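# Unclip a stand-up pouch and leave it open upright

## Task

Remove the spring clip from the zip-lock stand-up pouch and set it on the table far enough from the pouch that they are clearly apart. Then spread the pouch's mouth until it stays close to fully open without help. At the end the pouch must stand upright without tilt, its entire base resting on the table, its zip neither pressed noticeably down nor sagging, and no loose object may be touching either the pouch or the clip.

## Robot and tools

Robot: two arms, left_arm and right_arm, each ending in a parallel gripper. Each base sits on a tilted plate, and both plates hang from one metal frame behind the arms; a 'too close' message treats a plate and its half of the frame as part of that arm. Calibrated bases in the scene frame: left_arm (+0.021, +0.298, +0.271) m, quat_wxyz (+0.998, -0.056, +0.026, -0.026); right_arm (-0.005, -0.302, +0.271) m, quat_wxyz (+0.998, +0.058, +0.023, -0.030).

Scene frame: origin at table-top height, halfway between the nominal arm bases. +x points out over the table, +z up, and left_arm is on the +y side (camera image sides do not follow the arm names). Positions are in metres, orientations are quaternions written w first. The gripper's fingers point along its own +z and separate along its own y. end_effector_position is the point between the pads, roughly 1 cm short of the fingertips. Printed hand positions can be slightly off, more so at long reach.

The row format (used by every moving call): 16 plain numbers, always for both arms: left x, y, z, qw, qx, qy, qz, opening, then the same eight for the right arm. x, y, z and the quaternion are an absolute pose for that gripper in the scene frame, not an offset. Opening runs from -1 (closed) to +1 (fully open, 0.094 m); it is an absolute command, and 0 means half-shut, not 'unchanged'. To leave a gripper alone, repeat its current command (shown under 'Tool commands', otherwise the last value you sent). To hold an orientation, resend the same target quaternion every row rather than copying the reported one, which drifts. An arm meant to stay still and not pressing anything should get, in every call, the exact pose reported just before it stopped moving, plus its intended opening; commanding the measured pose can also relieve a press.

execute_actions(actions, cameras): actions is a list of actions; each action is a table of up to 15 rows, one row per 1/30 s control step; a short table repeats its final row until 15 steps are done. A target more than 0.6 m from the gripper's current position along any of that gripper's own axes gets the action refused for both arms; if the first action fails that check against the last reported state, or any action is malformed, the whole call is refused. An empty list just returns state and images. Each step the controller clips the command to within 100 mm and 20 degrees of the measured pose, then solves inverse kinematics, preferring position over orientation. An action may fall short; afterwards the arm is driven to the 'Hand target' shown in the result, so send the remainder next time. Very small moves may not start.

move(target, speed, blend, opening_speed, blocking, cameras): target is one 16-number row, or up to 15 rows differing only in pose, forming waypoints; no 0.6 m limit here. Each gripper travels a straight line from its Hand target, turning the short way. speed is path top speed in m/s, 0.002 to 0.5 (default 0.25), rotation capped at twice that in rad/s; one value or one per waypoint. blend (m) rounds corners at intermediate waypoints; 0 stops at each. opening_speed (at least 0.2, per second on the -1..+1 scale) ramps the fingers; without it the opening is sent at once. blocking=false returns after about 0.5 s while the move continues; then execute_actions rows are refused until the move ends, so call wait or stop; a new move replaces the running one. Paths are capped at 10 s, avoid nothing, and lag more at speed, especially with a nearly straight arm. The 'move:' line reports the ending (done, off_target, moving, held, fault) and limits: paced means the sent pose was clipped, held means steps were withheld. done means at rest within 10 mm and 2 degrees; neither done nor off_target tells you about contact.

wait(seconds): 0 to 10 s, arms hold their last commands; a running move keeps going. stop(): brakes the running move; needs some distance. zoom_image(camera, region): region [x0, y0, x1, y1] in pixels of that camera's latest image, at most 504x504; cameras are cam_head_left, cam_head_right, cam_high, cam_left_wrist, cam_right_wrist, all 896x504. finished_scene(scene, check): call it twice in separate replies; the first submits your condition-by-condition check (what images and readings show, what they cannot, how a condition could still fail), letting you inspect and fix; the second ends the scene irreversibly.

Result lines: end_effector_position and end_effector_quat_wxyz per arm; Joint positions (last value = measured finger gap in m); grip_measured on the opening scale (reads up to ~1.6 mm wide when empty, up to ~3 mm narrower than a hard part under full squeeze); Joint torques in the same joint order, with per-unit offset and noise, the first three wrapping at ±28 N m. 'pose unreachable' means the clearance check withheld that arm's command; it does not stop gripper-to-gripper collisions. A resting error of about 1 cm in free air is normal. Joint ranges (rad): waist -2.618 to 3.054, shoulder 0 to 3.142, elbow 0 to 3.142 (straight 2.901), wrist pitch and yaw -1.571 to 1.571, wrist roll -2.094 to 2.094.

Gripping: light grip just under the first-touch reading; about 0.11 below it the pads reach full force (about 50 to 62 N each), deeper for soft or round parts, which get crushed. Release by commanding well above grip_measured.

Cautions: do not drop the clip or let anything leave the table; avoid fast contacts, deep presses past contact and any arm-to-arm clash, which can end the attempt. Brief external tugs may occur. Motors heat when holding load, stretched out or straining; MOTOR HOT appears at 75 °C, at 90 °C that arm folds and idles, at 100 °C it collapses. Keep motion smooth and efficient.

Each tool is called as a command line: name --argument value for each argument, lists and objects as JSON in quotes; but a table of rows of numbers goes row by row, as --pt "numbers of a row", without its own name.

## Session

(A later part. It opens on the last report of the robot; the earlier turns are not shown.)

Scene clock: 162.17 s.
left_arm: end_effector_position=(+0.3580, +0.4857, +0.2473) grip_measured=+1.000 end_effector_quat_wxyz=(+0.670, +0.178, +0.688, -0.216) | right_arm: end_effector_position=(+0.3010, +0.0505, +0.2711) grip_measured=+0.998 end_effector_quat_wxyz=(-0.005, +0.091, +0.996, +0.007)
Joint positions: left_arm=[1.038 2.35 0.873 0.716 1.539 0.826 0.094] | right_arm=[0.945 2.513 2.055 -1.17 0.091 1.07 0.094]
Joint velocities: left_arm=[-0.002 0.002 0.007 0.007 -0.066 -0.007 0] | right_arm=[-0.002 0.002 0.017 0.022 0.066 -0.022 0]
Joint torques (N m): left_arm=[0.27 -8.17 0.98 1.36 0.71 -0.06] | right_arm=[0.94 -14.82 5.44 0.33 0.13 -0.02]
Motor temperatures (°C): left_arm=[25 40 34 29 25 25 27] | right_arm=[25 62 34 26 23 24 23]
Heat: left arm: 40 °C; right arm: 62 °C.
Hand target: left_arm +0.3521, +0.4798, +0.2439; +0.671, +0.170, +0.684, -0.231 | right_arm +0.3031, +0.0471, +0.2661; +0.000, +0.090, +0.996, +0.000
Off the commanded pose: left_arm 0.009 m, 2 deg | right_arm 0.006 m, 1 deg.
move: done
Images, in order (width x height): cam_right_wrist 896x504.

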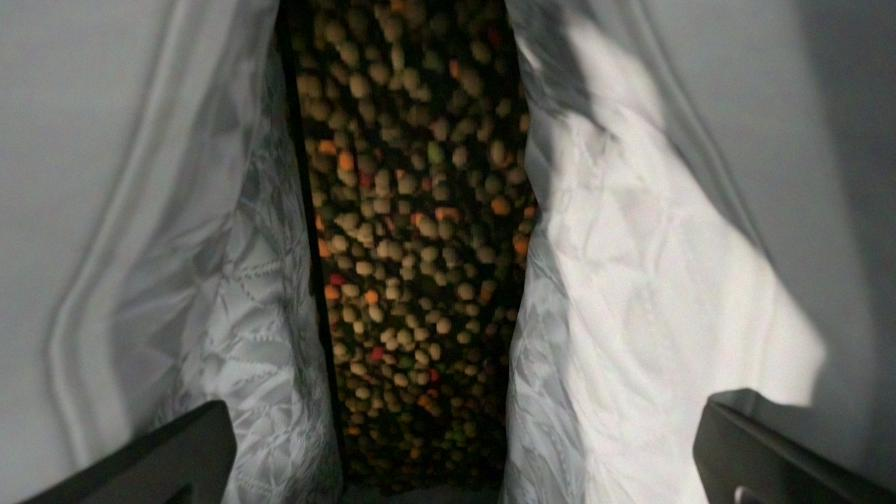

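move --pt "0.3521 0.4797 0.2436 0.673 0.168 0.683 -0.230 1 0.303 -0.025 0.274 0 0.09 0.995 0 1" --pt "0.3521 0.4797 0.2436 0.673 0.168 0.683 -0.230 1 0.303 0.047 0.268 0 0.09 0.995 0 1" --speed 0.06 --cameras '["cam_right_wrist","cam_head_right"]'

move --target '[0.3521,0.4797,0.2436,0.673,0.168,0.683,-0.230,1,0.303,0.118,0.278,0,0.09,0.995,0,1]' --speed 0.06 --cameras '["cam_right_wrist","cam_head_right"]'

Scene clock: 165.43 s.
left_arm: end_effector_position=(+0.3585, +0.4865, +0.2482) grip_measured=+1.000 end_effector_quat_wxyz=(+0.670, +0.179, +0.687, -0.214) | right_arm: end_effector_position=(+0.3043, +0.0419, +0.2743) grip_measured=+0.998 end_effector_quat_wxyz=(-0.002, +0.094, +0.996, +0.006)
Joint positions: left_arm=[1.038 2.35 0.873 0.733 1.539 0.813 0.094] | right_arm=[0.932 2.485 2.02 -1.16 0.098 1.062 0.094]
Joint velocities: left_arm=[-0.002 0.007 0.017 0.022 -0.037 0.037 0] | right_arm=[-0.002 -0.002 -0.017 0.022 -0.007 -0.051 0.001]
Joint torques (N m): left_arm=[0.25 -8.03 0.81 1.37 0.71 -0.02] | right_arm=[2.03 -12.67 8.58 0.19 0.07 0.07]
Motor temperatures (°C): left_arm=[25 40 34 29 25 25 27] | right_arm=[25 62 34 26 23 24 23]
Heat: left arm: 40 °C; right arm: 62 °C.
Hand target: left_arm +0.3521, +0.4798, +0.2440; +0.671, +0.170, +0.684, -0.231 | right_arm +0.3029, +0.0468, +0.2680; +0.000, +0.090, +0.996, +0.000
Off the commanded pose: left_arm 0.010 m, 2 deg | right_arm 0.008 m, 1 deg.
move: done
Images, in order (width x height): cam_head_right 896x504, cam_right_wrist 896x504.

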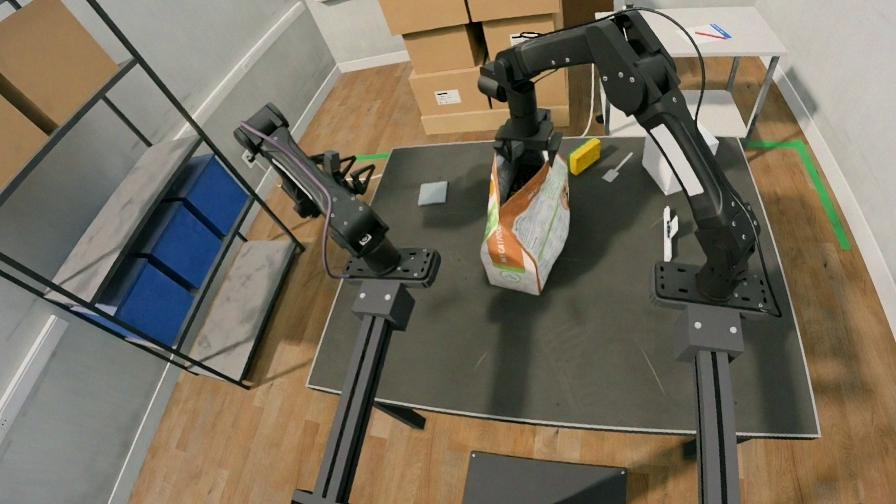

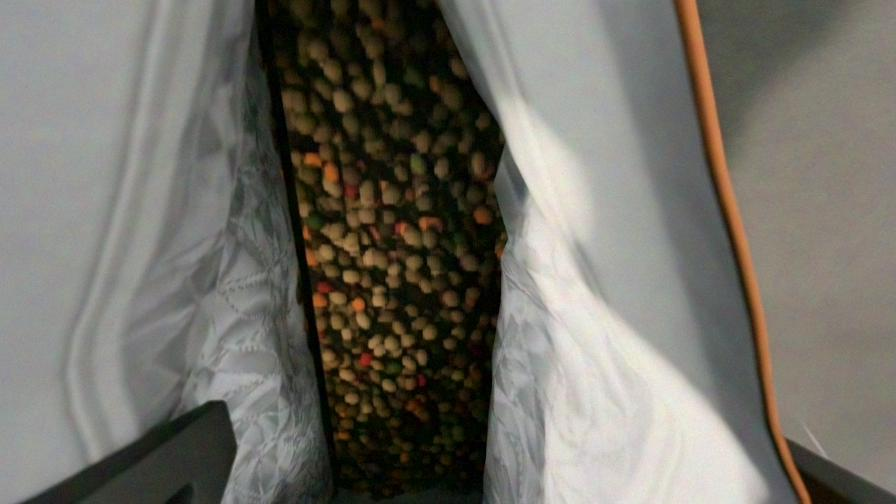

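Scene clock: 167.23 s.
left_arm: end_effector_position=(+0.3587, +0.4867, +0.2484) grip_measured=+1.000 end_effector_quat_wxyz=(+0.671, +0.180, +0.687, -0.214) | right_arm: end_effector_position=(+0.3042, +0.1080, +0.2856) grip_measured=+0.998 end_effector_quat_wxyz=(+0.006, +0.094, +0.995, +0.010)
Joint positions: left_arm=[1.038 2.35 0.873 0.739 1.539 0.809 0.094] | right_arm=[1.018 2.907 2.855 -1.565 0.103 1.148 0.094]
Joint velocities: left_arm=[-0.002 -0.007 -0.017 -0.007 -0.007 0.022 0] | right_arm=[-0.007 -0.012 0.017 0.022 -0.066 0.022 -0.001]
Joint torques (N m): left_arm=[0.28 -8.01 0.76 1.44 0.69 -0.02] | right_arm=[2.28 -14.56 8.55 0.38 -0.03 0.07]
Motor temperatures (°C): left_arm=[25 40 34 29 25 25 27] | right_arm=[25 61 34 26 23 24 23]
Heat: left arm: 40 °C; right arm: 61 °C.
Hand target: left_arm +0.3522, +0.4798, +0.2440; +0.671, +0.170, +0.684, -0.231 | right_arm +0.3003, +0.1163, +0.2777; +0.008, +0.090, +0.996, +0.014
Off the commanded pose: left_arm 0.011 m, 2 deg | right_arm 0.013 m, 1 deg.
elbow stopped short (right arm): the move would have taken joint 3 (elbow) straighter than the controller allows.
move: off_target (left_arm, right_arm)
Images, in order (width x height): cam_head_right 896x504, cam_right_wrist 896x504.

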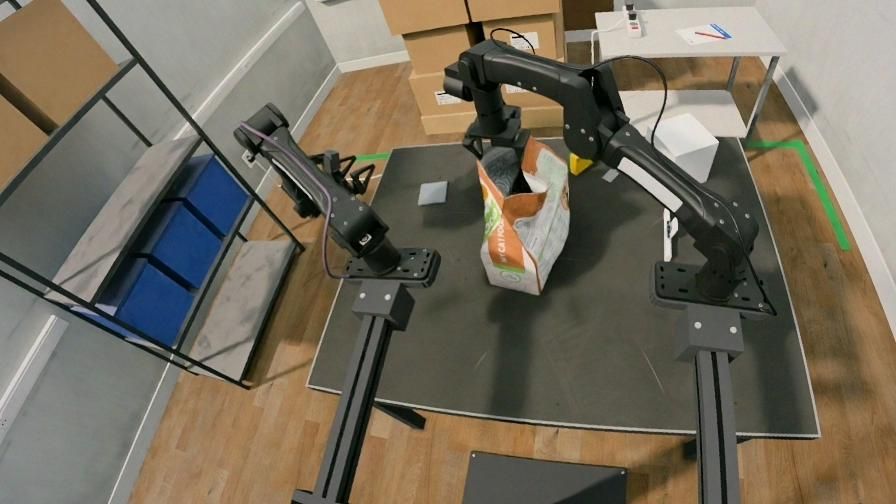

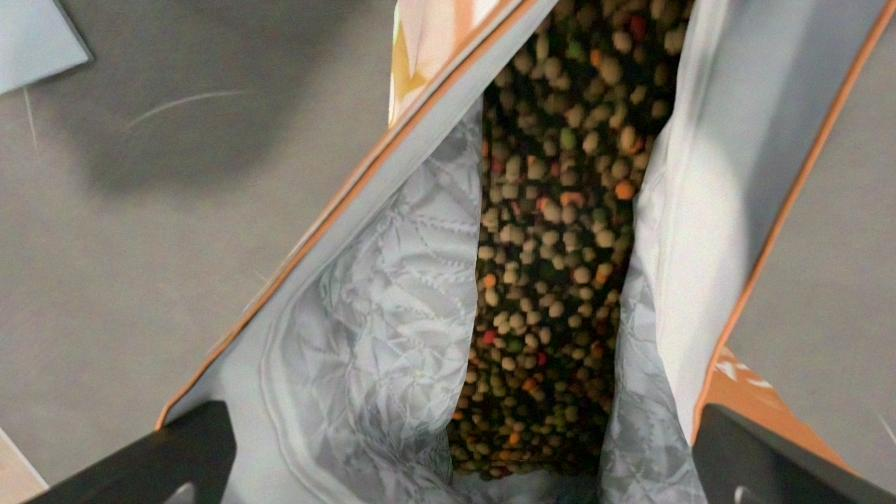

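move --target '[0.3521,0.4797,0.2436,0.673,0.168,0.683,-0.230,1,0.303,0.050,0.285,0,0.09,0.995,0,1]' --speed 0.06 --cameras '["cam_right_wrist","cam_head_right"]'

move --target '[0.3521,0.4797,0.2436,0.673,0.168,0.683,-0.230,1,0.303,0.050,0.285,0,0.09,0.995,0,0]' --opening_speed 1 --cameras '[]'

move --target '[0.3521,0.4797,0.2436,0.673,0.168,0.683,-0.230,1,0.300,0.052,0.40,0,0.09,0.995,0,0]' --speed 0.1

Scene clock: 169.40 s.
left_arm: end_effector_position=(+0.3575, +0.4850, +0.2468) grip_measured=+1.000 end_effector_quat_wxyz=(+0.670, +0.177, +0.688, -0.217) | right_arm: end_effector_position=(+0.2977, +0.0475, +0.2651) grip_measured=+0.998 end_effector_quat_wxyz=(-0.017, +0.089, +0.996, -0.022)
Joint positions: left_arm=[1.038 2.355 0.867 0.745 1.539 0.804 0.094] | right_arm=[0.95 2.576 2.142 -1.257 0.103 1.078 0.094]
Joint velocities: left_arm=[0.007 0.012 -0.007 -0.066 -0.022 0.007 0] | right_arm=[-0.002 -0.017 -0.022 -0.037 -0.022 0.081 0]
Joint torques (N m): left_arm=[0.28 -8.25 1.14 1.34 0.69 0] | right_arm=[1.1 -19.95 5.5 0.23 0.02 -0.02]
Motor temperatures (°C): left_arm=[25 40 34 29 25 25 27] | right_arm=[25 62 34 26 23 24 23]
Heat: left arm: 40 °C; right arm: 62 °C.
Hand target: left_arm +0.3521, +0.4798, +0.2438; +0.671, +0.170, +0.684, -0.231 | right_arm +0.3045, +0.0506, +0.2852; +0.000, +0.090, +0.996, -0.001
Off the commanded pose: left_arm 0.008 m, 2 deg | right_arm 0.021 m, 3 deg.
move: off_target (right_arm)
Images, in order (width x height): cam_head_right 896x504, cam_right_wrist 896x504.

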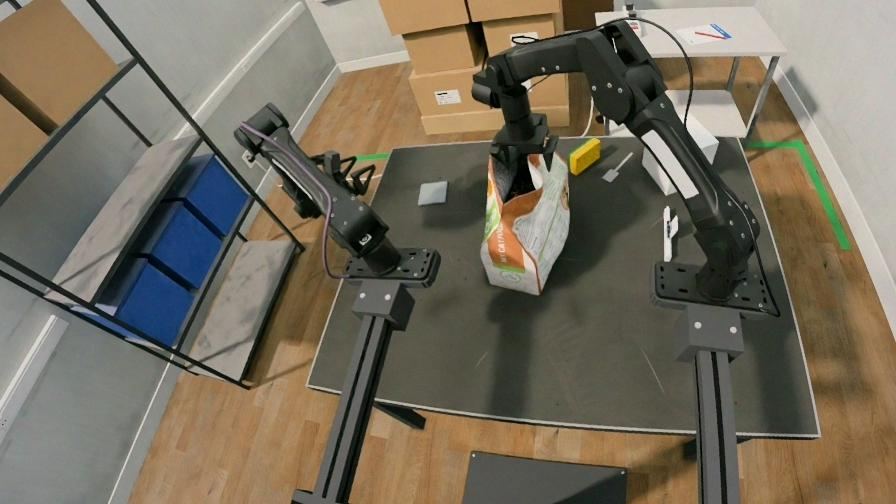

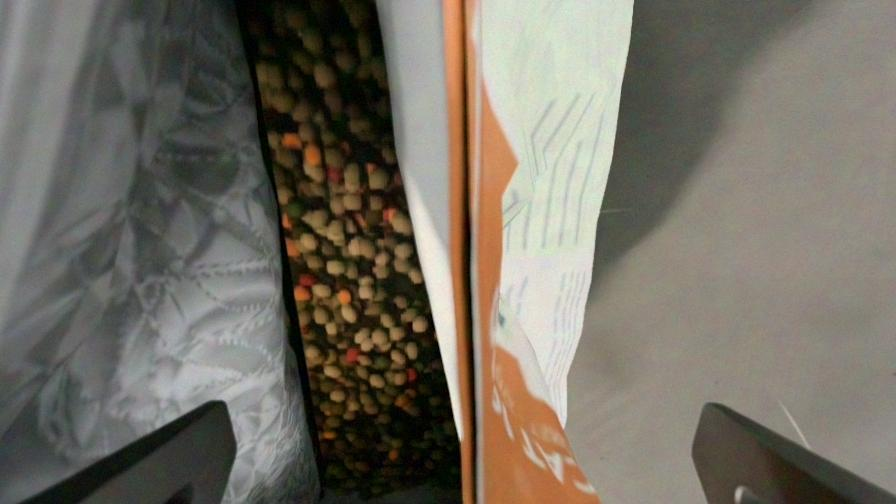

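Scene clock: 170.63 s.
left_arm: end_effector_position=(+0.3577, +0.4853, +0.2472) grip_measured=+1.000 end_effector_quat_wxyz=(+0.670, +0.177, +0.688, -0.216) | right_arm: end_effector_position=(+0.2969, +0.0468, +0.2634) grip_measured=+0.002 end_effector_quat_wxyz=(-0.016, +0.089, +0.996, -0.022)
Joint positions: left_arm=[1.038 2.355 0.867 0.752 1.539 0.799 0.094] | right_arm=[0.95 2.569 2.123 -1.243 0.103 1.078 0.047]
Joint velocities: left_arm=[-0.017 0.022 0.007 -0.037 -0.022 0.022 0] | right_arm=[-0.002 -0.007 0.012 -0.066 -0.022 0.007 0]
Joint torques (N m): left_arm=[0.27 -8.2 1.05 1.34 0.69 -0.05] | right_arm=[1.25 -20.07 5.52 0.18 0.02 0]
Motor temperatures (°C): left_arm=[25 40 34 29 25 25 27] | right_arm=[25 63 34 26 23 24 23]
Heat: left arm: 40 °C; right arm: 63 °C.
Hand target: left_arm +0.3521, +0.4798, +0.2439; +0.671, +0.170, +0.684, -0.231 | right_arm +0.3027, +0.0498, +0.2846; +0.000, +0.090, +0.996, +0.000
Off the commanded pose: left_arm 0.009 m, 2 deg | right_arm 0.023 m, 3 deg.
move: off_target (right_arm)
No camera images: "cameras" was empty.

Scene clock: 172.27 s.
left_arm: end_effector_position=(+0.3579, +0.4855, +0.2474) grip_measured=+1.000 end_effector_quat_wxyz=(+0.670, +0.178, +0.688, -0.216) | right_arm: end_effector_position=(+0.3006, +0.0505, +0.3755) grip_measured=+0.002 end_effector_quat_wxyz=(+0.007, +0.090, +0.996, +0.012)
Joint positions: left_arm=[1.038 2.355 0.867 0.756 1.539 0.796 0.094] | right_arm=[0.974 2.516 2.473 -1.567 0.103 1.096 0.047]
Joint velocities: left_arm=[-0.007 0.002 -0.007 0.007 0.11 0.11 0] | right_arm=[-0.012 -0.007 0.002 -0.037 0.007 -0.022 0]
Joint torques (N m): left_arm=[0.25 -8.16 0.99 1.37 0.7 -0.06] | right_arm=[1.94 -19 7.46 0.11 0.01 0.08]
Motor temperatures (°C): left_arm=[25 40 34 29 25 25 27] | right_arm=[25 64 34 26 23 24 23]
Heat: left arm: 40 °C; right arm: 64 °C.
Hand target: left_arm +0.3521, +0.4798, +0.2439; +0.671, +0.170, +0.684, -0.231 | right_arm +0.2988, +0.0507, +0.3991; +0.020, +0.090, +0.995, +0.030
Off the commanded pose: left_arm 0.009 m, 2 deg | right_arm 0.025 m, 2 deg.
joint sent to its limit (right arm) — joint 4 (wrist pitch), lower limit. The joint targets are off in orientation, not in position.
move: off_target (right_arm)

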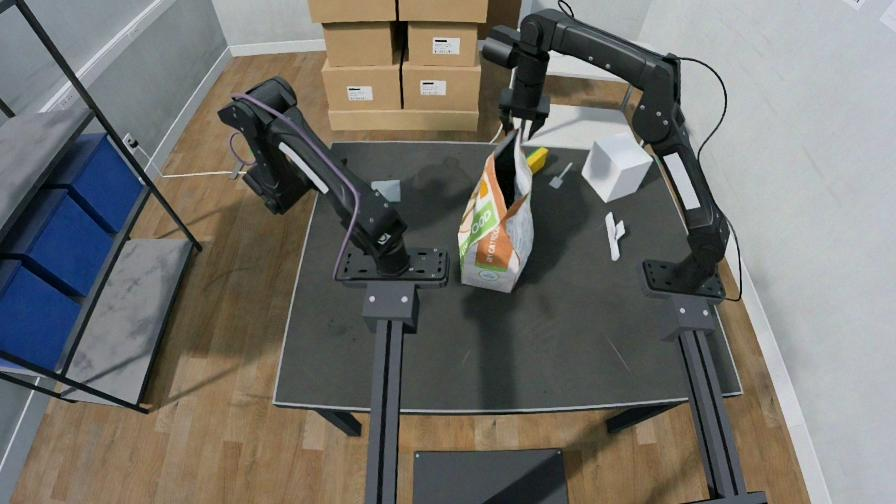

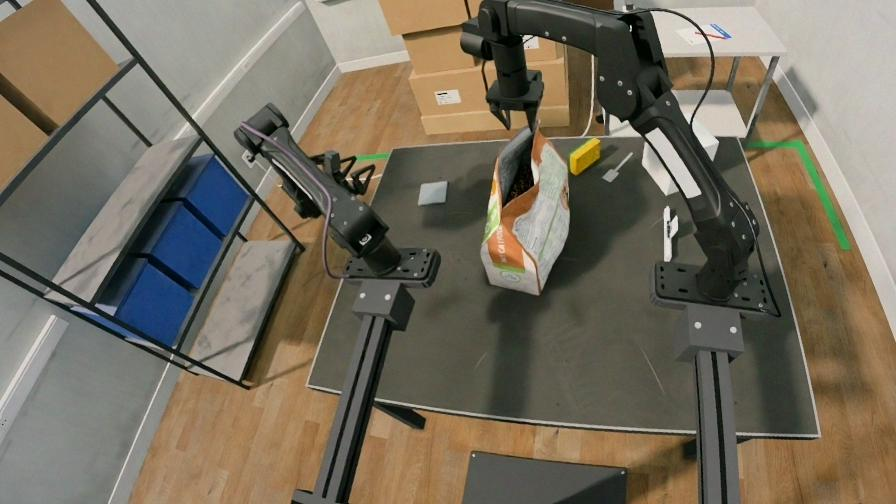

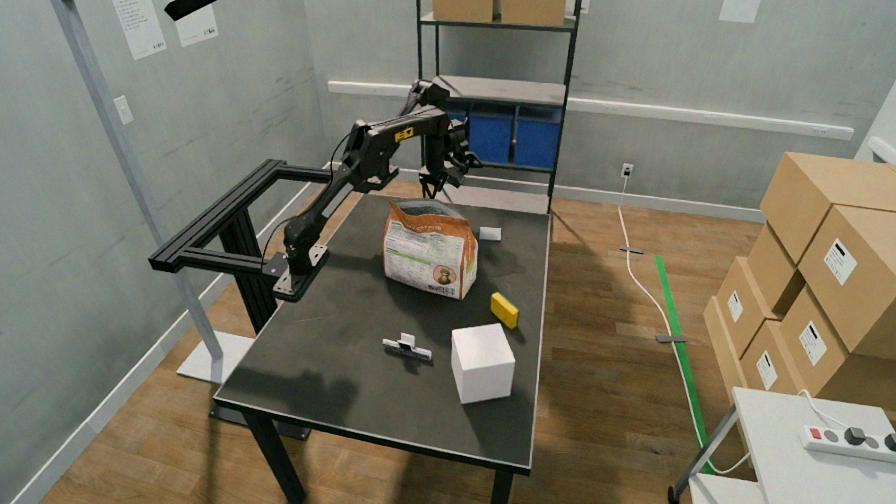

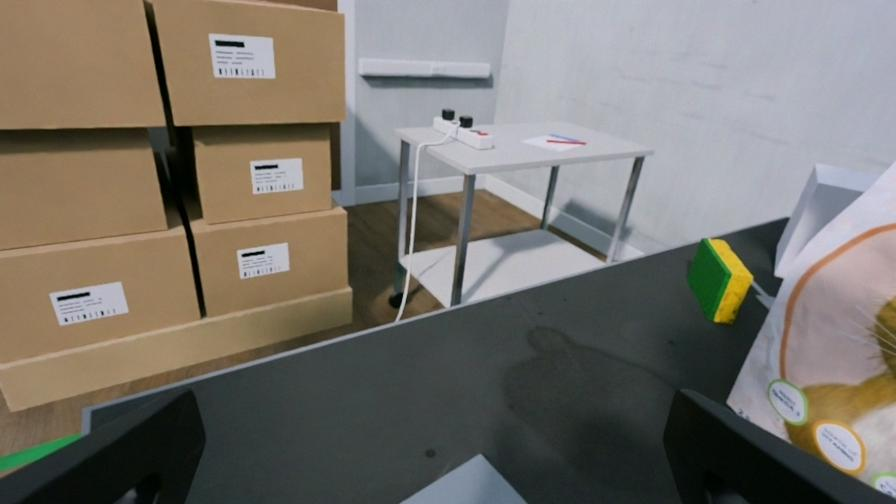

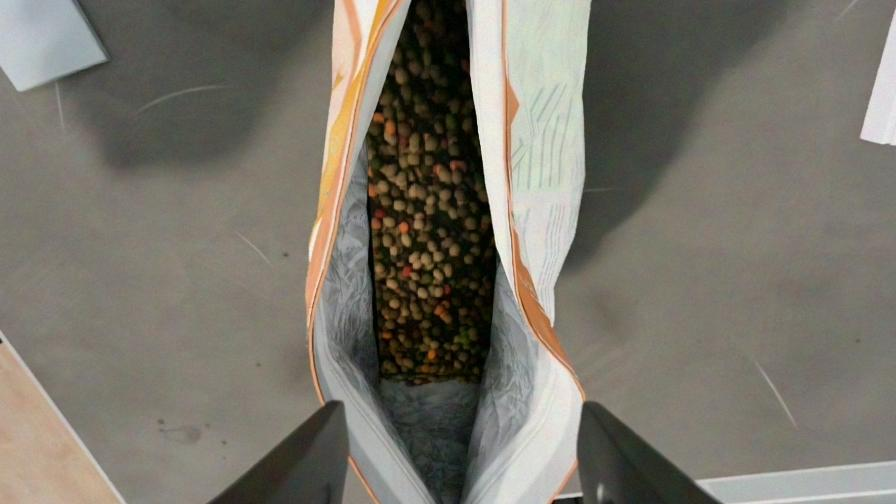

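move --pt "0.3521 0.4797 0.2436 0.673 0.168 0.683 -0.230 1 0.300 0.057 0.33 0 0.09 0.995 0 -0.4" --pt "0.3521 0.4797 0.2436 0.673 0.168 0.683 -0.230 1 0.300 0.055 0.266 0 0.09 0.995 0 -0.4" --speed 0.08 --cameras '["cam_right_wrist"]'

move --target '[0.3521,0.4797,0.2436,0.673,0.168,0.683,-0.230,1,0.300,0.051,0.266,0,0.09,0.995,0,0.7]' --opening_speed 1 --cameras '["cam_right_wrist"]'

move --target '[0.3521,0.4797,0.2436,0.673,0.168,0.683,-0.230,1,0.300,-0.042,0.268,0,0.09,0.995,0,0.7]' --speed 0.06 --cameras '["cam_right_wrist","cam_head_right"]'

Scene clock: 175.27 s.
left_arm: end_effector_position=(+0.3582, +0.4860, +0.2479) grip_measured=+1.000 end_effector_quat_wxyz=(+0.670, +0.178, +0.687, -0.215) | right_arm: end_effector_position=(+0.3013, +0.0582, +0.2794) grip_measured=-0.398 end_effector_quat_wxyz=(+0.005, +0.092, +0.996, +0.010)
Joint positions: left_arm=[1.038 2.355 0.867 0.767 1.539 0.788 0.094] | right_arm=[0.962 2.519 2.095 -1.189 0.103 1.086 0.028]
Joint velocities: left_arm=[-0.012 -0.007 0.012 0.007 -0.007 -0.051 0] | right_arm=[-0.002 -0.012 -0.002 0.066 -0.037 -0.051 0]
Joint torques (N m): left_arm=[0.25 -8.08 0.92 1.38 0.68 -0.09] | right_arm=[0.87 -13.29 5.81 0.36 0.01 -0.02]
Motor temperatures (°C): left_arm=[25 40 34 29 25 25 27] | right_arm=[25 63 34 26 23 24 23]
Heat: left arm: 40 °C; right arm: 63 °C.
Hand target: left_arm +0.3521, +0.4798, +0.2439; +0.671, +0.169, +0.684, -0.231 | right_arm +0.3005, +0.0554, +0.2662; +0.000, +0.090, +0.996, +0.000
Off the commanded pose: left_arm 0.010 m, 2 deg | right_arm 0.014 m, 1 deg.
move: off_target (right_arm)
Images, in order (width x height): cam_right_wrist 896x504.

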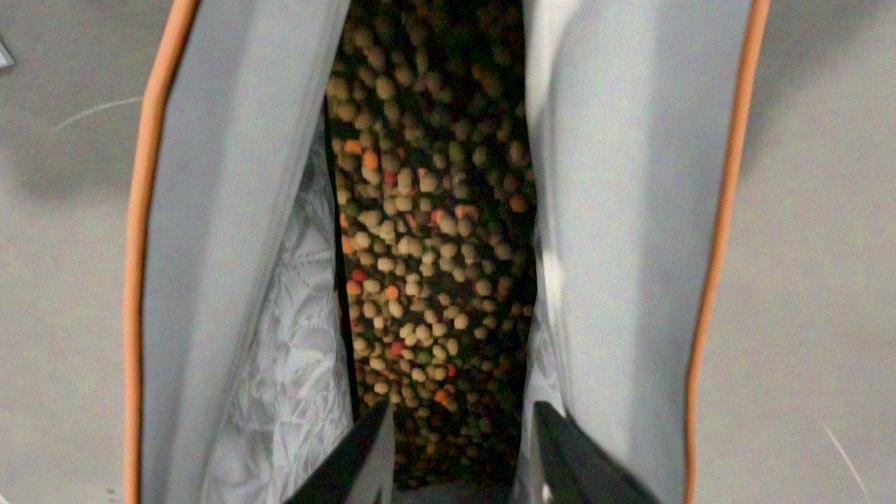

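Scene clock: 176.60 s.
left_arm: end_effector_position=(+0.3584, +0.4863, +0.2482) grip_measured=+1.000 end_effector_quat_wxyz=(+0.671, +0.179, +0.687, -0.214) | right_arm: end_effector_position=(+0.2994, +0.0529, +0.2712) grip_measured=+0.698 end_effector_quat_wxyz=(+0.000, +0.091, +0.996, +0.003)
Joint positions: left_arm=[1.038 2.355 0.867 0.772 1.539 0.783 0.094] | right_arm=[0.956 2.519 2.063 -1.174 0.103 1.081 0.08]
Joint velocities: left_arm=[0.002 0.002 0.002 0.022 0.037 0.007 0] | right_arm=[-0.002 -0.012 -0.012 0.051 0.081 0.037 -0.002]
Joint torques (N m): left_arm=[0.25 -8.01 0.84 1.29 0.67 -0.06] | right_arm=[0.92 -14.74 5.63 0.33 0.02 -0.03]
Motor temperatures (°C): left_arm=[25 40 34 29 25 25 27] | right_arm=[25 63 34 26 23 24 23]
Heat: left arm: 40 °C; right arm: 63 °C.
Hand target: left_arm +0.3521, +0.4798, +0.2439; +0.671, +0.170, +0.684, -0.231 | right_arm +0.3001, +0.0510, +0.2660; +0.000, +0.090, +0.996, +0.000
Off the commanded pose: left_arm 0.010 m, 2 deg | right_arm 0.006 m, 0 deg.
move: done
Images, in order (width x height): cam_right_wrist 896x504.

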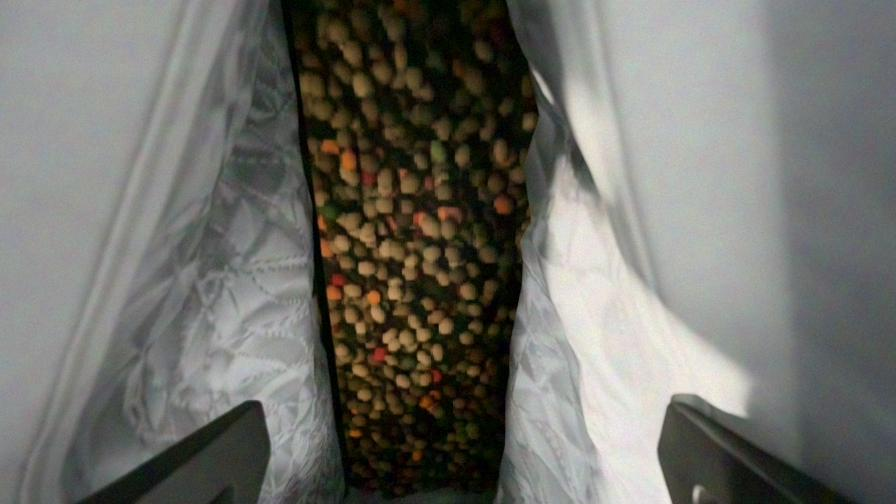

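Scene clock: 178.73 s.
left_arm: end_effector_position=(+0.3585, +0.4864, +0.2484) grip_measured=+1.000 end_effector_quat_wxyz=(+0.671, +0.179, +0.687, -0.214) | right_arm: end_effector_position=(+0.2941, -0.0414, +0.2539) grip_measured=+0.698 end_effector_quat_wxyz=(-0.022, +0.088, +0.996, -0.012)
Joint positions: left_arm=[1.038 2.355 0.867 0.775 1.539 0.781 0.094] | right_arm=[0.811 2.275 1.592 -0.984 0.098 0.935 0.08]
Joint velocities: left_arm=[-0.027 -0.017 -0.002 -0.007 -0.051 -0.022 0] | right_arm=[-0.007 -0.017 -0.012 -0.022 0.051 0.007 0.001]
Joint torques (N m): left_arm=[0.25 -8.01 0.85 1.36 0.67 -0.04] | right_arm=[0.85 -16.84 5.11 0.24 0.13 0.01]
Motor temperatures (°C): left_arm=[25 40 34 29 25 25 27] | right_arm=[25 63 34 26 23 24 23]
Heat: left arm: 40 °C; right arm: 63 °C.
Hand target: left_arm +0.3521, +0.4798, +0.2439; +0.671, +0.170, +0.684, -0.231 | right_arm +0.3019, -0.0418, +0.2681; -0.001, +0.090, +0.996, +0.000
Off the commanded pose: left_arm 0.010 m, 2 deg | right_arm 0.015 m, 3 deg.
move: off_target (right_arm)
Images, in order (width x height): cam_head_right 896x504, cam_right_wrist 896x504.

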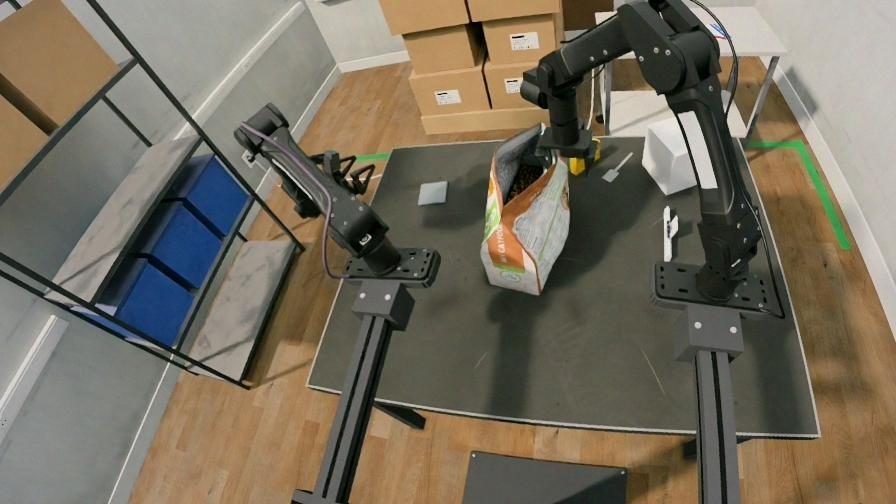

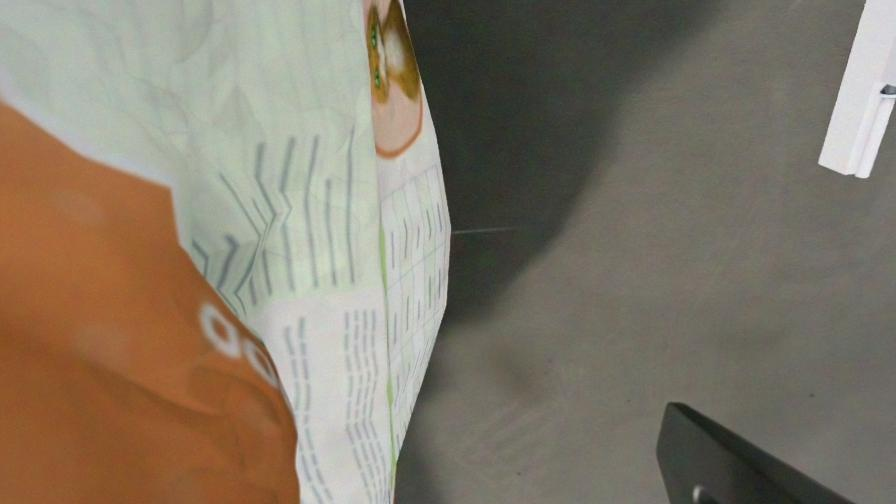

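move --target '[0.3521,0.4797,0.2436,0.673,0.168,0.683,-0.230,1,0.300,-0.066,0.275,0,0.09,0.995,0,0.7]' --speed 0.06 --cameras '["cam_head_right"]'

move --pt "0.3521 0.4797 0.2436 0.673 0.168 0.683 -0.230 1 0.300 -0.045 0.285 0 0.09 0.995 0 0.7" --pt "0.3521 0.4797 0.2436 0.673 0.168 0.683 -0.230 1 0.300 -0.03 0.38 0 0.09 0.995 0 0.7" --pt "0.3521 0.4797 0.2436 0.673 0.168 0.683 -0.230 1 0.300 0.04 0.39 0 0.09 0.995 0 0.7" --speed 0.1 --cameras '["cam_right_wrist","cam_head_right"]'

Scene clock: 180.30 s.
left_arm: end_effector_position=(+0.3583, +0.4861, +0.2472) grip_measured=+1.000 end_effector_quat_wxyz=(+0.670, +0.178, +0.688, -0.215) | right_arm: end_effector_position=(+0.2938, -0.0557, +0.2609) grip_measured=+0.698 end_effector_quat_wxyz=(-0.018, +0.084, +0.996, +0.003)
Joint positions: left_arm=[1.038 2.359 0.867 0.779 1.539 0.778 0.094] | right_arm=[0.781 2.202 1.507 -0.942 0.087 0.894 0.08]
Joint velocities: left_arm=[-0.007 0.002 0.007 0.007 0.051 -0.051 0] | right_arm=[0.002 -0.002 0.007 -0.095 0.051 -0.007 0.001]
Joint torques (N m): left_arm=[0.27 -8.32 0.76 1.34 0.68 -0.07] | right_arm=[0.1 -16.4 5.04 -0.01 0.27 0.01]
Motor temperatures (°C): left_arm=[25 40 34 29 25 25 27] | right_arm=[25 63 34 26 23 24 23]
Heat: left arm: 40 °C; right arm: 63 °C.
Hand target: left_arm +0.3522, +0.4799, +0.2439; +0.671, +0.170, +0.684, -0.231 | right_arm +0.3002, -0.0658, +0.2745; -0.001, +0.090, +0.996, +0.000
Off the commanded pose: left_arm 0.010 m, 2 deg | right_arm 0.019 m, 2 deg.
move: off_target (right_arm)
Images, in order (width x height): cam_head_right 896x504.

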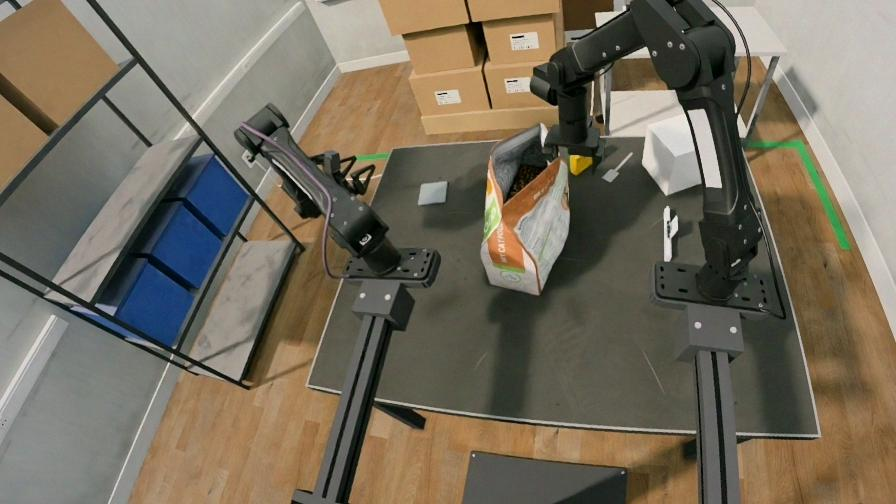

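Scene clock: 182.97 s.
left_arm: end_effector_position=(+0.3577, +0.4853, +0.2475) grip_measured=+1.000 end_effector_quat_wxyz=(+0.670, +0.177, +0.688, -0.216) | right_arm: end_effector_position=(+0.2971, +0.0379, +0.3946) grip_measured=+0.698 end_effector_quat_wxyz=(+0.007, +0.091, +0.996, +0.019)
Joint positions: left_arm=[1.038 2.359 0.861 0.796 1.54 0.765 0.094] | right_arm=[0.966 2.433 2.405 -1.567 0.097 1.086 0.08]
Joint velocities: left_arm=[-0.007 -0.002 -0.017 0.007 -0.007 -0.007 0] | right_arm=[-0.007 0.007 0.012 -0.007 -0.051 -0.066 -0.001]
Joint torques (N m): left_arm=[0.24 -8.1 1.06 1.38 0.67 -0.05] | right_arm=[1.46 -12.51 8.36 0.13 0.08 0.06]
Motor temperatures (°C): left_arm=[25 40 34 29 25 25 27] | right_arm=[25 62 34 26 23 24 23]
Heat: left arm: 40 °C; right arm: 62 °C.
Hand target: left_arm +0.3521, +0.4798, +0.2439; +0.671, +0.170, +0.684, -0.231 | right_arm +0.2969, +0.0390, +0.3897; +0.007, +0.090, +0.996, +0.010
Off the commanded pose: left_arm 0.009 m, 2 deg | right_arm 0.006 m, 2 deg.
joint sent to its limit (right arm) — joint 4 (wrist pitch), lower limit. The joint targets still meet the commanded pose.
move: done
Images, in order (width x height): cam_head_right 896x504, cam_right_wrist 896x504.

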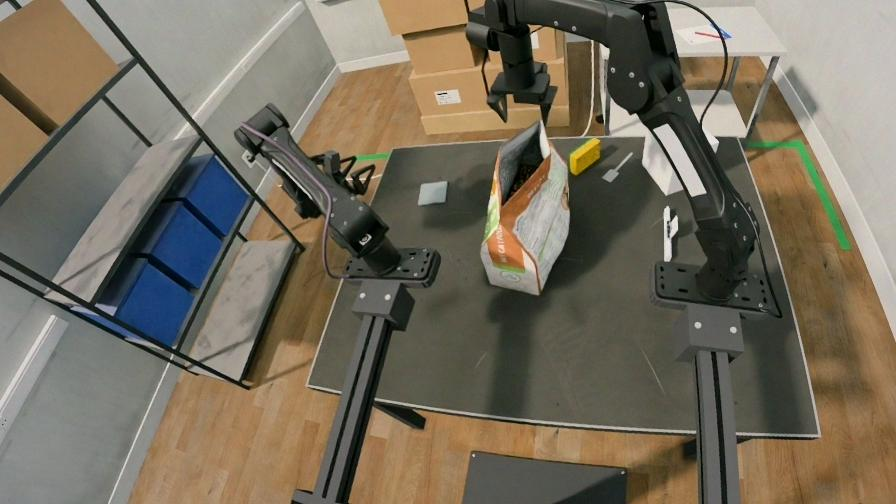

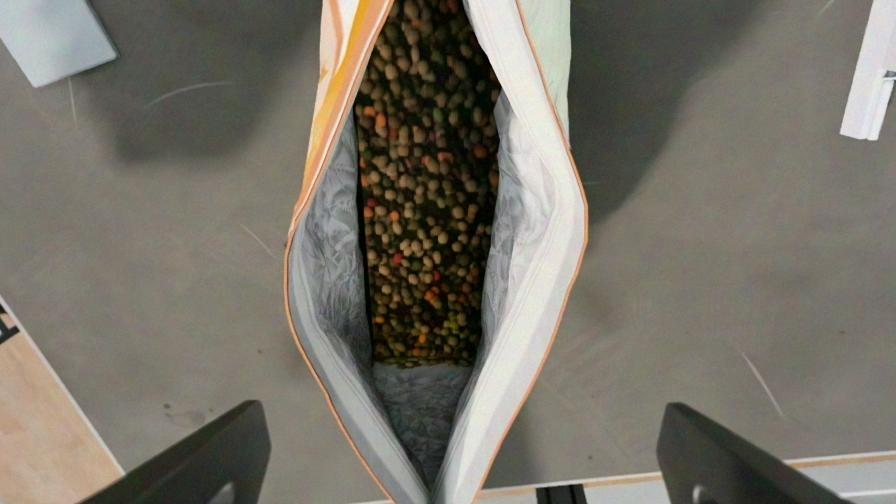

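move --pt "0.3521 0.4797 0.2436 0.673 0.168 0.683 -0.230 1 0.320 0.045 0.33 0 0.09 0.995 0 0" --pt "0.3521 0.4797 0.2436 0.673 0.168 0.683 -0.230 1 0.320 0.045 0.266 0 0.09 0.995 0 0" --pt "0.3521 0.4797 0.2436 0.673 0.168 0.683 -0.230 1 0.320 -0.035 0.270 0 0.09 0.995 0 0" --speed 0.07 --cameras '["cam_right_wrist","cam_head_right"]'

Scene clock: 187.00 s.
left_arm: end_effector_position=(+0.3580, +0.4858, +0.2480) grip_measured=+1.000 end_effector_quat_wxyz=(+0.671, +0.178, +0.687, -0.215) | right_arm: end_effector_position=(+0.3173, -0.0236, +0.2565) grip_measured=+0.002 end_effector_quat_wxyz=(-0.015, +0.088, +0.996, +0.005)
Joint positions: left_arm=[1.038 2.359 0.861 0.806 1.54 0.758 0.094] | right_arm=[0.8 2.346 1.728 -1.012 0.087 0.92 0.047]
Joint velocities: left_arm=[-0.007 0.012 0.012 -0.022 -0.051 -0.066 0] | right_arm=[-0.012 0.002 -0.002 0.007 -0.007 0.066 0.002]
Joint torques (N m): left_arm=[0.27 -7.99 0.99 1.43 0.68 -0.03] | right_arm=[0.46 -17.43 5.08 -0.02 0.27 -0.03]
Motor temperatures (°C): left_arm=[25 40 34 29 25 25 27] | right_arm=[25 62 34 26 23 24 23]
Heat: left arm: 40 °C; right arm: 62 °C.
Hand target: left_arm +0.3521, +0.4798, +0.2439; +0.671, +0.169, +0.684, -0.231 | right_arm +0.3222, -0.0336, +0.2697; -0.001, +0.090, +0.996, +0.000
Off the commanded pose: left_arm 0.010 m, 2 deg | right_arm 0.018 m, 2 deg.
move: off_target (right_arm)
Images, in order (width x height): cam_head_right 896x504, cam_right_wrist 896x504.

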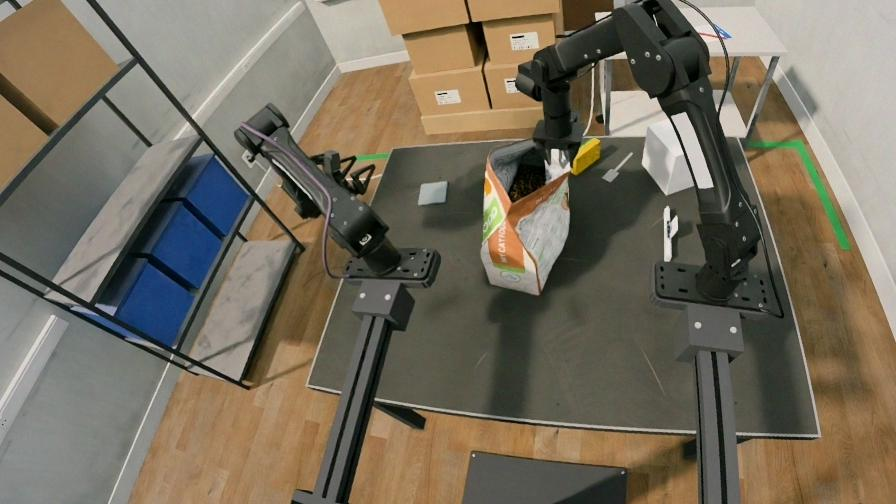

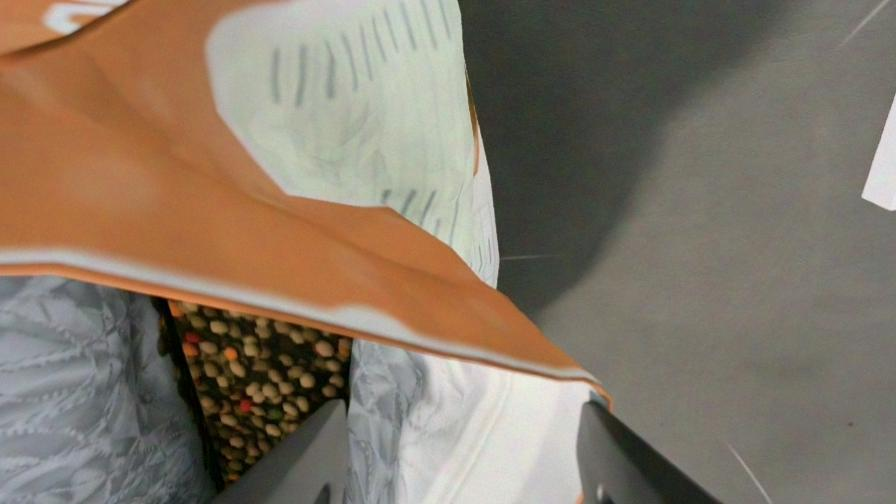

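move --pt "0.3521 0.4797 0.2436 0.673 0.168 0.683 -0.230 1 0.320 -0.048 0.268 0 0.09 0.995 0 0" --pt "0.3521 0.4797 0.2436 0.673 0.168 0.683 -0.230 1 0.320 0.046 0.266 0 0.09 0.995 0 0" --speed 0.07 --cameras '["cam_right_wrist"]'

move --pt "0.3521 0.4797 0.2436 0.673 0.168 0.683 -0.230 1 0.315 0.046 0.266 0 0.09 0.995 0 0.5" --pt "0.3521 0.4797 0.2436 0.673 0.168 0.683 -0.230 1 0.310 0.105 0.262 0 0.09 0.995 0 0.5" --speed 0.07 --cameras '["cam_right_wrist","cam_head_right"]'

Scene clock: 189.53 s.
left_arm: end_effector_position=(+0.3579, +0.4856, +0.2471) grip_measured=+1.000 end_effector_quat_wxyz=(+0.670, +0.177, +0.687, -0.216) | right_arm: end_effector_position=(+0.3199, +0.0430, +0.2731) grip_measured=+0.002 end_effector_quat_wxyz=(+0.002, +0.092, +0.996, +0.009)
Joint positions: left_arm=[1.038 2.363 0.861 0.812 1.54 0.754 0.094] | right_arm=[0.909 2.529 2.099 -1.185 0.102 1.034 0.047]
Joint velocities: left_arm=[0.022 0.002 0.017 -0.037 0.066 -0.007 0] | right_arm=[0.007 -0.007 0.012 0.007 0.051 0.051 0]
Joint torques (N m): left_arm=[0.24 -8.28 0.88 1.39 0.66 -0.07] | right_arm=[1.76 -12.98 8.53 0.14 0.06 0.07]
Motor temperatures (°C): left_arm=[25 40 34 29 25 25 27] | right_arm=[25 62 34 26 23 24 23]
Heat: left arm: 40 °C; right arm: 62 °C.
Hand target: left_arm +0.3521, +0.4798, +0.2439; +0.671, +0.170, +0.684, -0.231 | right_arm +0.3182, +0.0455, +0.2659; +0.000, +0.090, +0.996, +0.000
Off the commanded pose: left_arm 0.009 m, 2 deg | right_arm 0.008 m, 1 deg.
move: done
Images, in order (width x height): cam_right_wrist 896x504.

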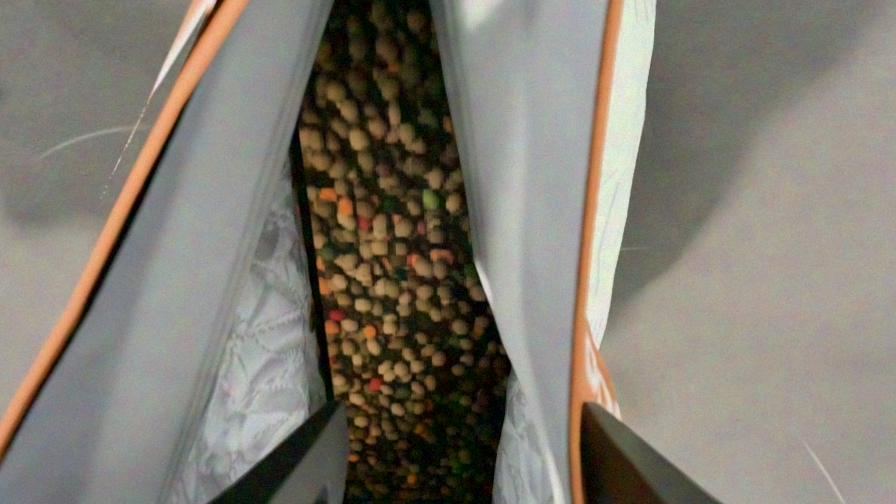

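Scene clock: 191.27 s.
left_arm: end_effector_position=(+0.3582, +0.4860, +0.2476) grip_measured=+1.000 end_effector_quat_wxyz=(+0.671, +0.178, +0.687, -0.215) | right_arm: end_effector_position=(+0.3143, +0.0968, +0.2710) grip_measured=+0.498 end_effector_quat_wxyz=(+0.004, +0.095, +0.996, +0.001)
Joint positions: left_arm=[1.038 2.363 0.861 0.822 1.54 0.746 0.094] | right_arm=[0.989 2.853 2.692 -1.471 0.11 1.121 0.07]
Joint velocities: left_arm=[-0.017 -0.002 0.002 0.022 0.066 -0.007 0] | right_arm=[0.012 -0.012 0.022 -0.066 0.022 0.051 0.002]
Joint torques (N m): left_arm=[0.23 -8.21 0.84 1.4 0.66 -0.06] | right_arm=[2.33 -14.28 8.59 0.24 -0.08 0.09]
Motor temperatures (°C): left_arm=[25 40 34 29 25 25 27] | right_arm=[25 61 34 26 23 24 23]
Heat: left arm: 40 °C; right arm: 61 °C.
Hand target: left_arm +0.3522, +0.4798, +0.2439; +0.671, +0.169, +0.684, -0.231 | right_arm +0.3083, +0.1036, +0.2617; +0.001, +0.090, +0.996, +0.001
Off the commanded pose: left_arm 0.010 m, 2 deg | right_arm 0.013 m, 1 deg.
move: off_target (right_arm)
Images, in order (width x height): cam_head_right 896x504, cam_right_wrist 896x504.

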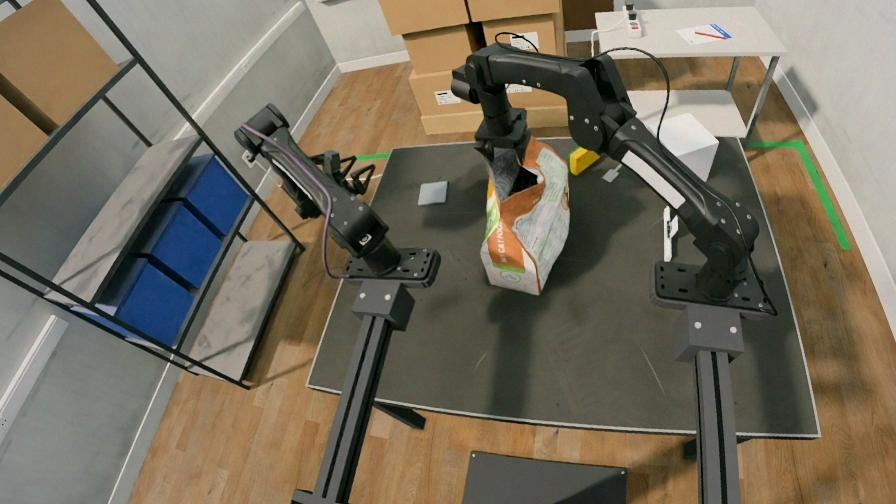

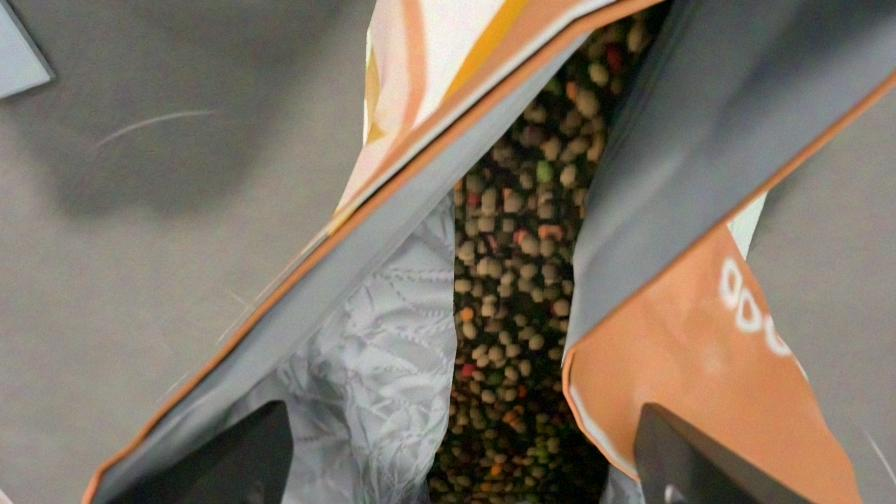

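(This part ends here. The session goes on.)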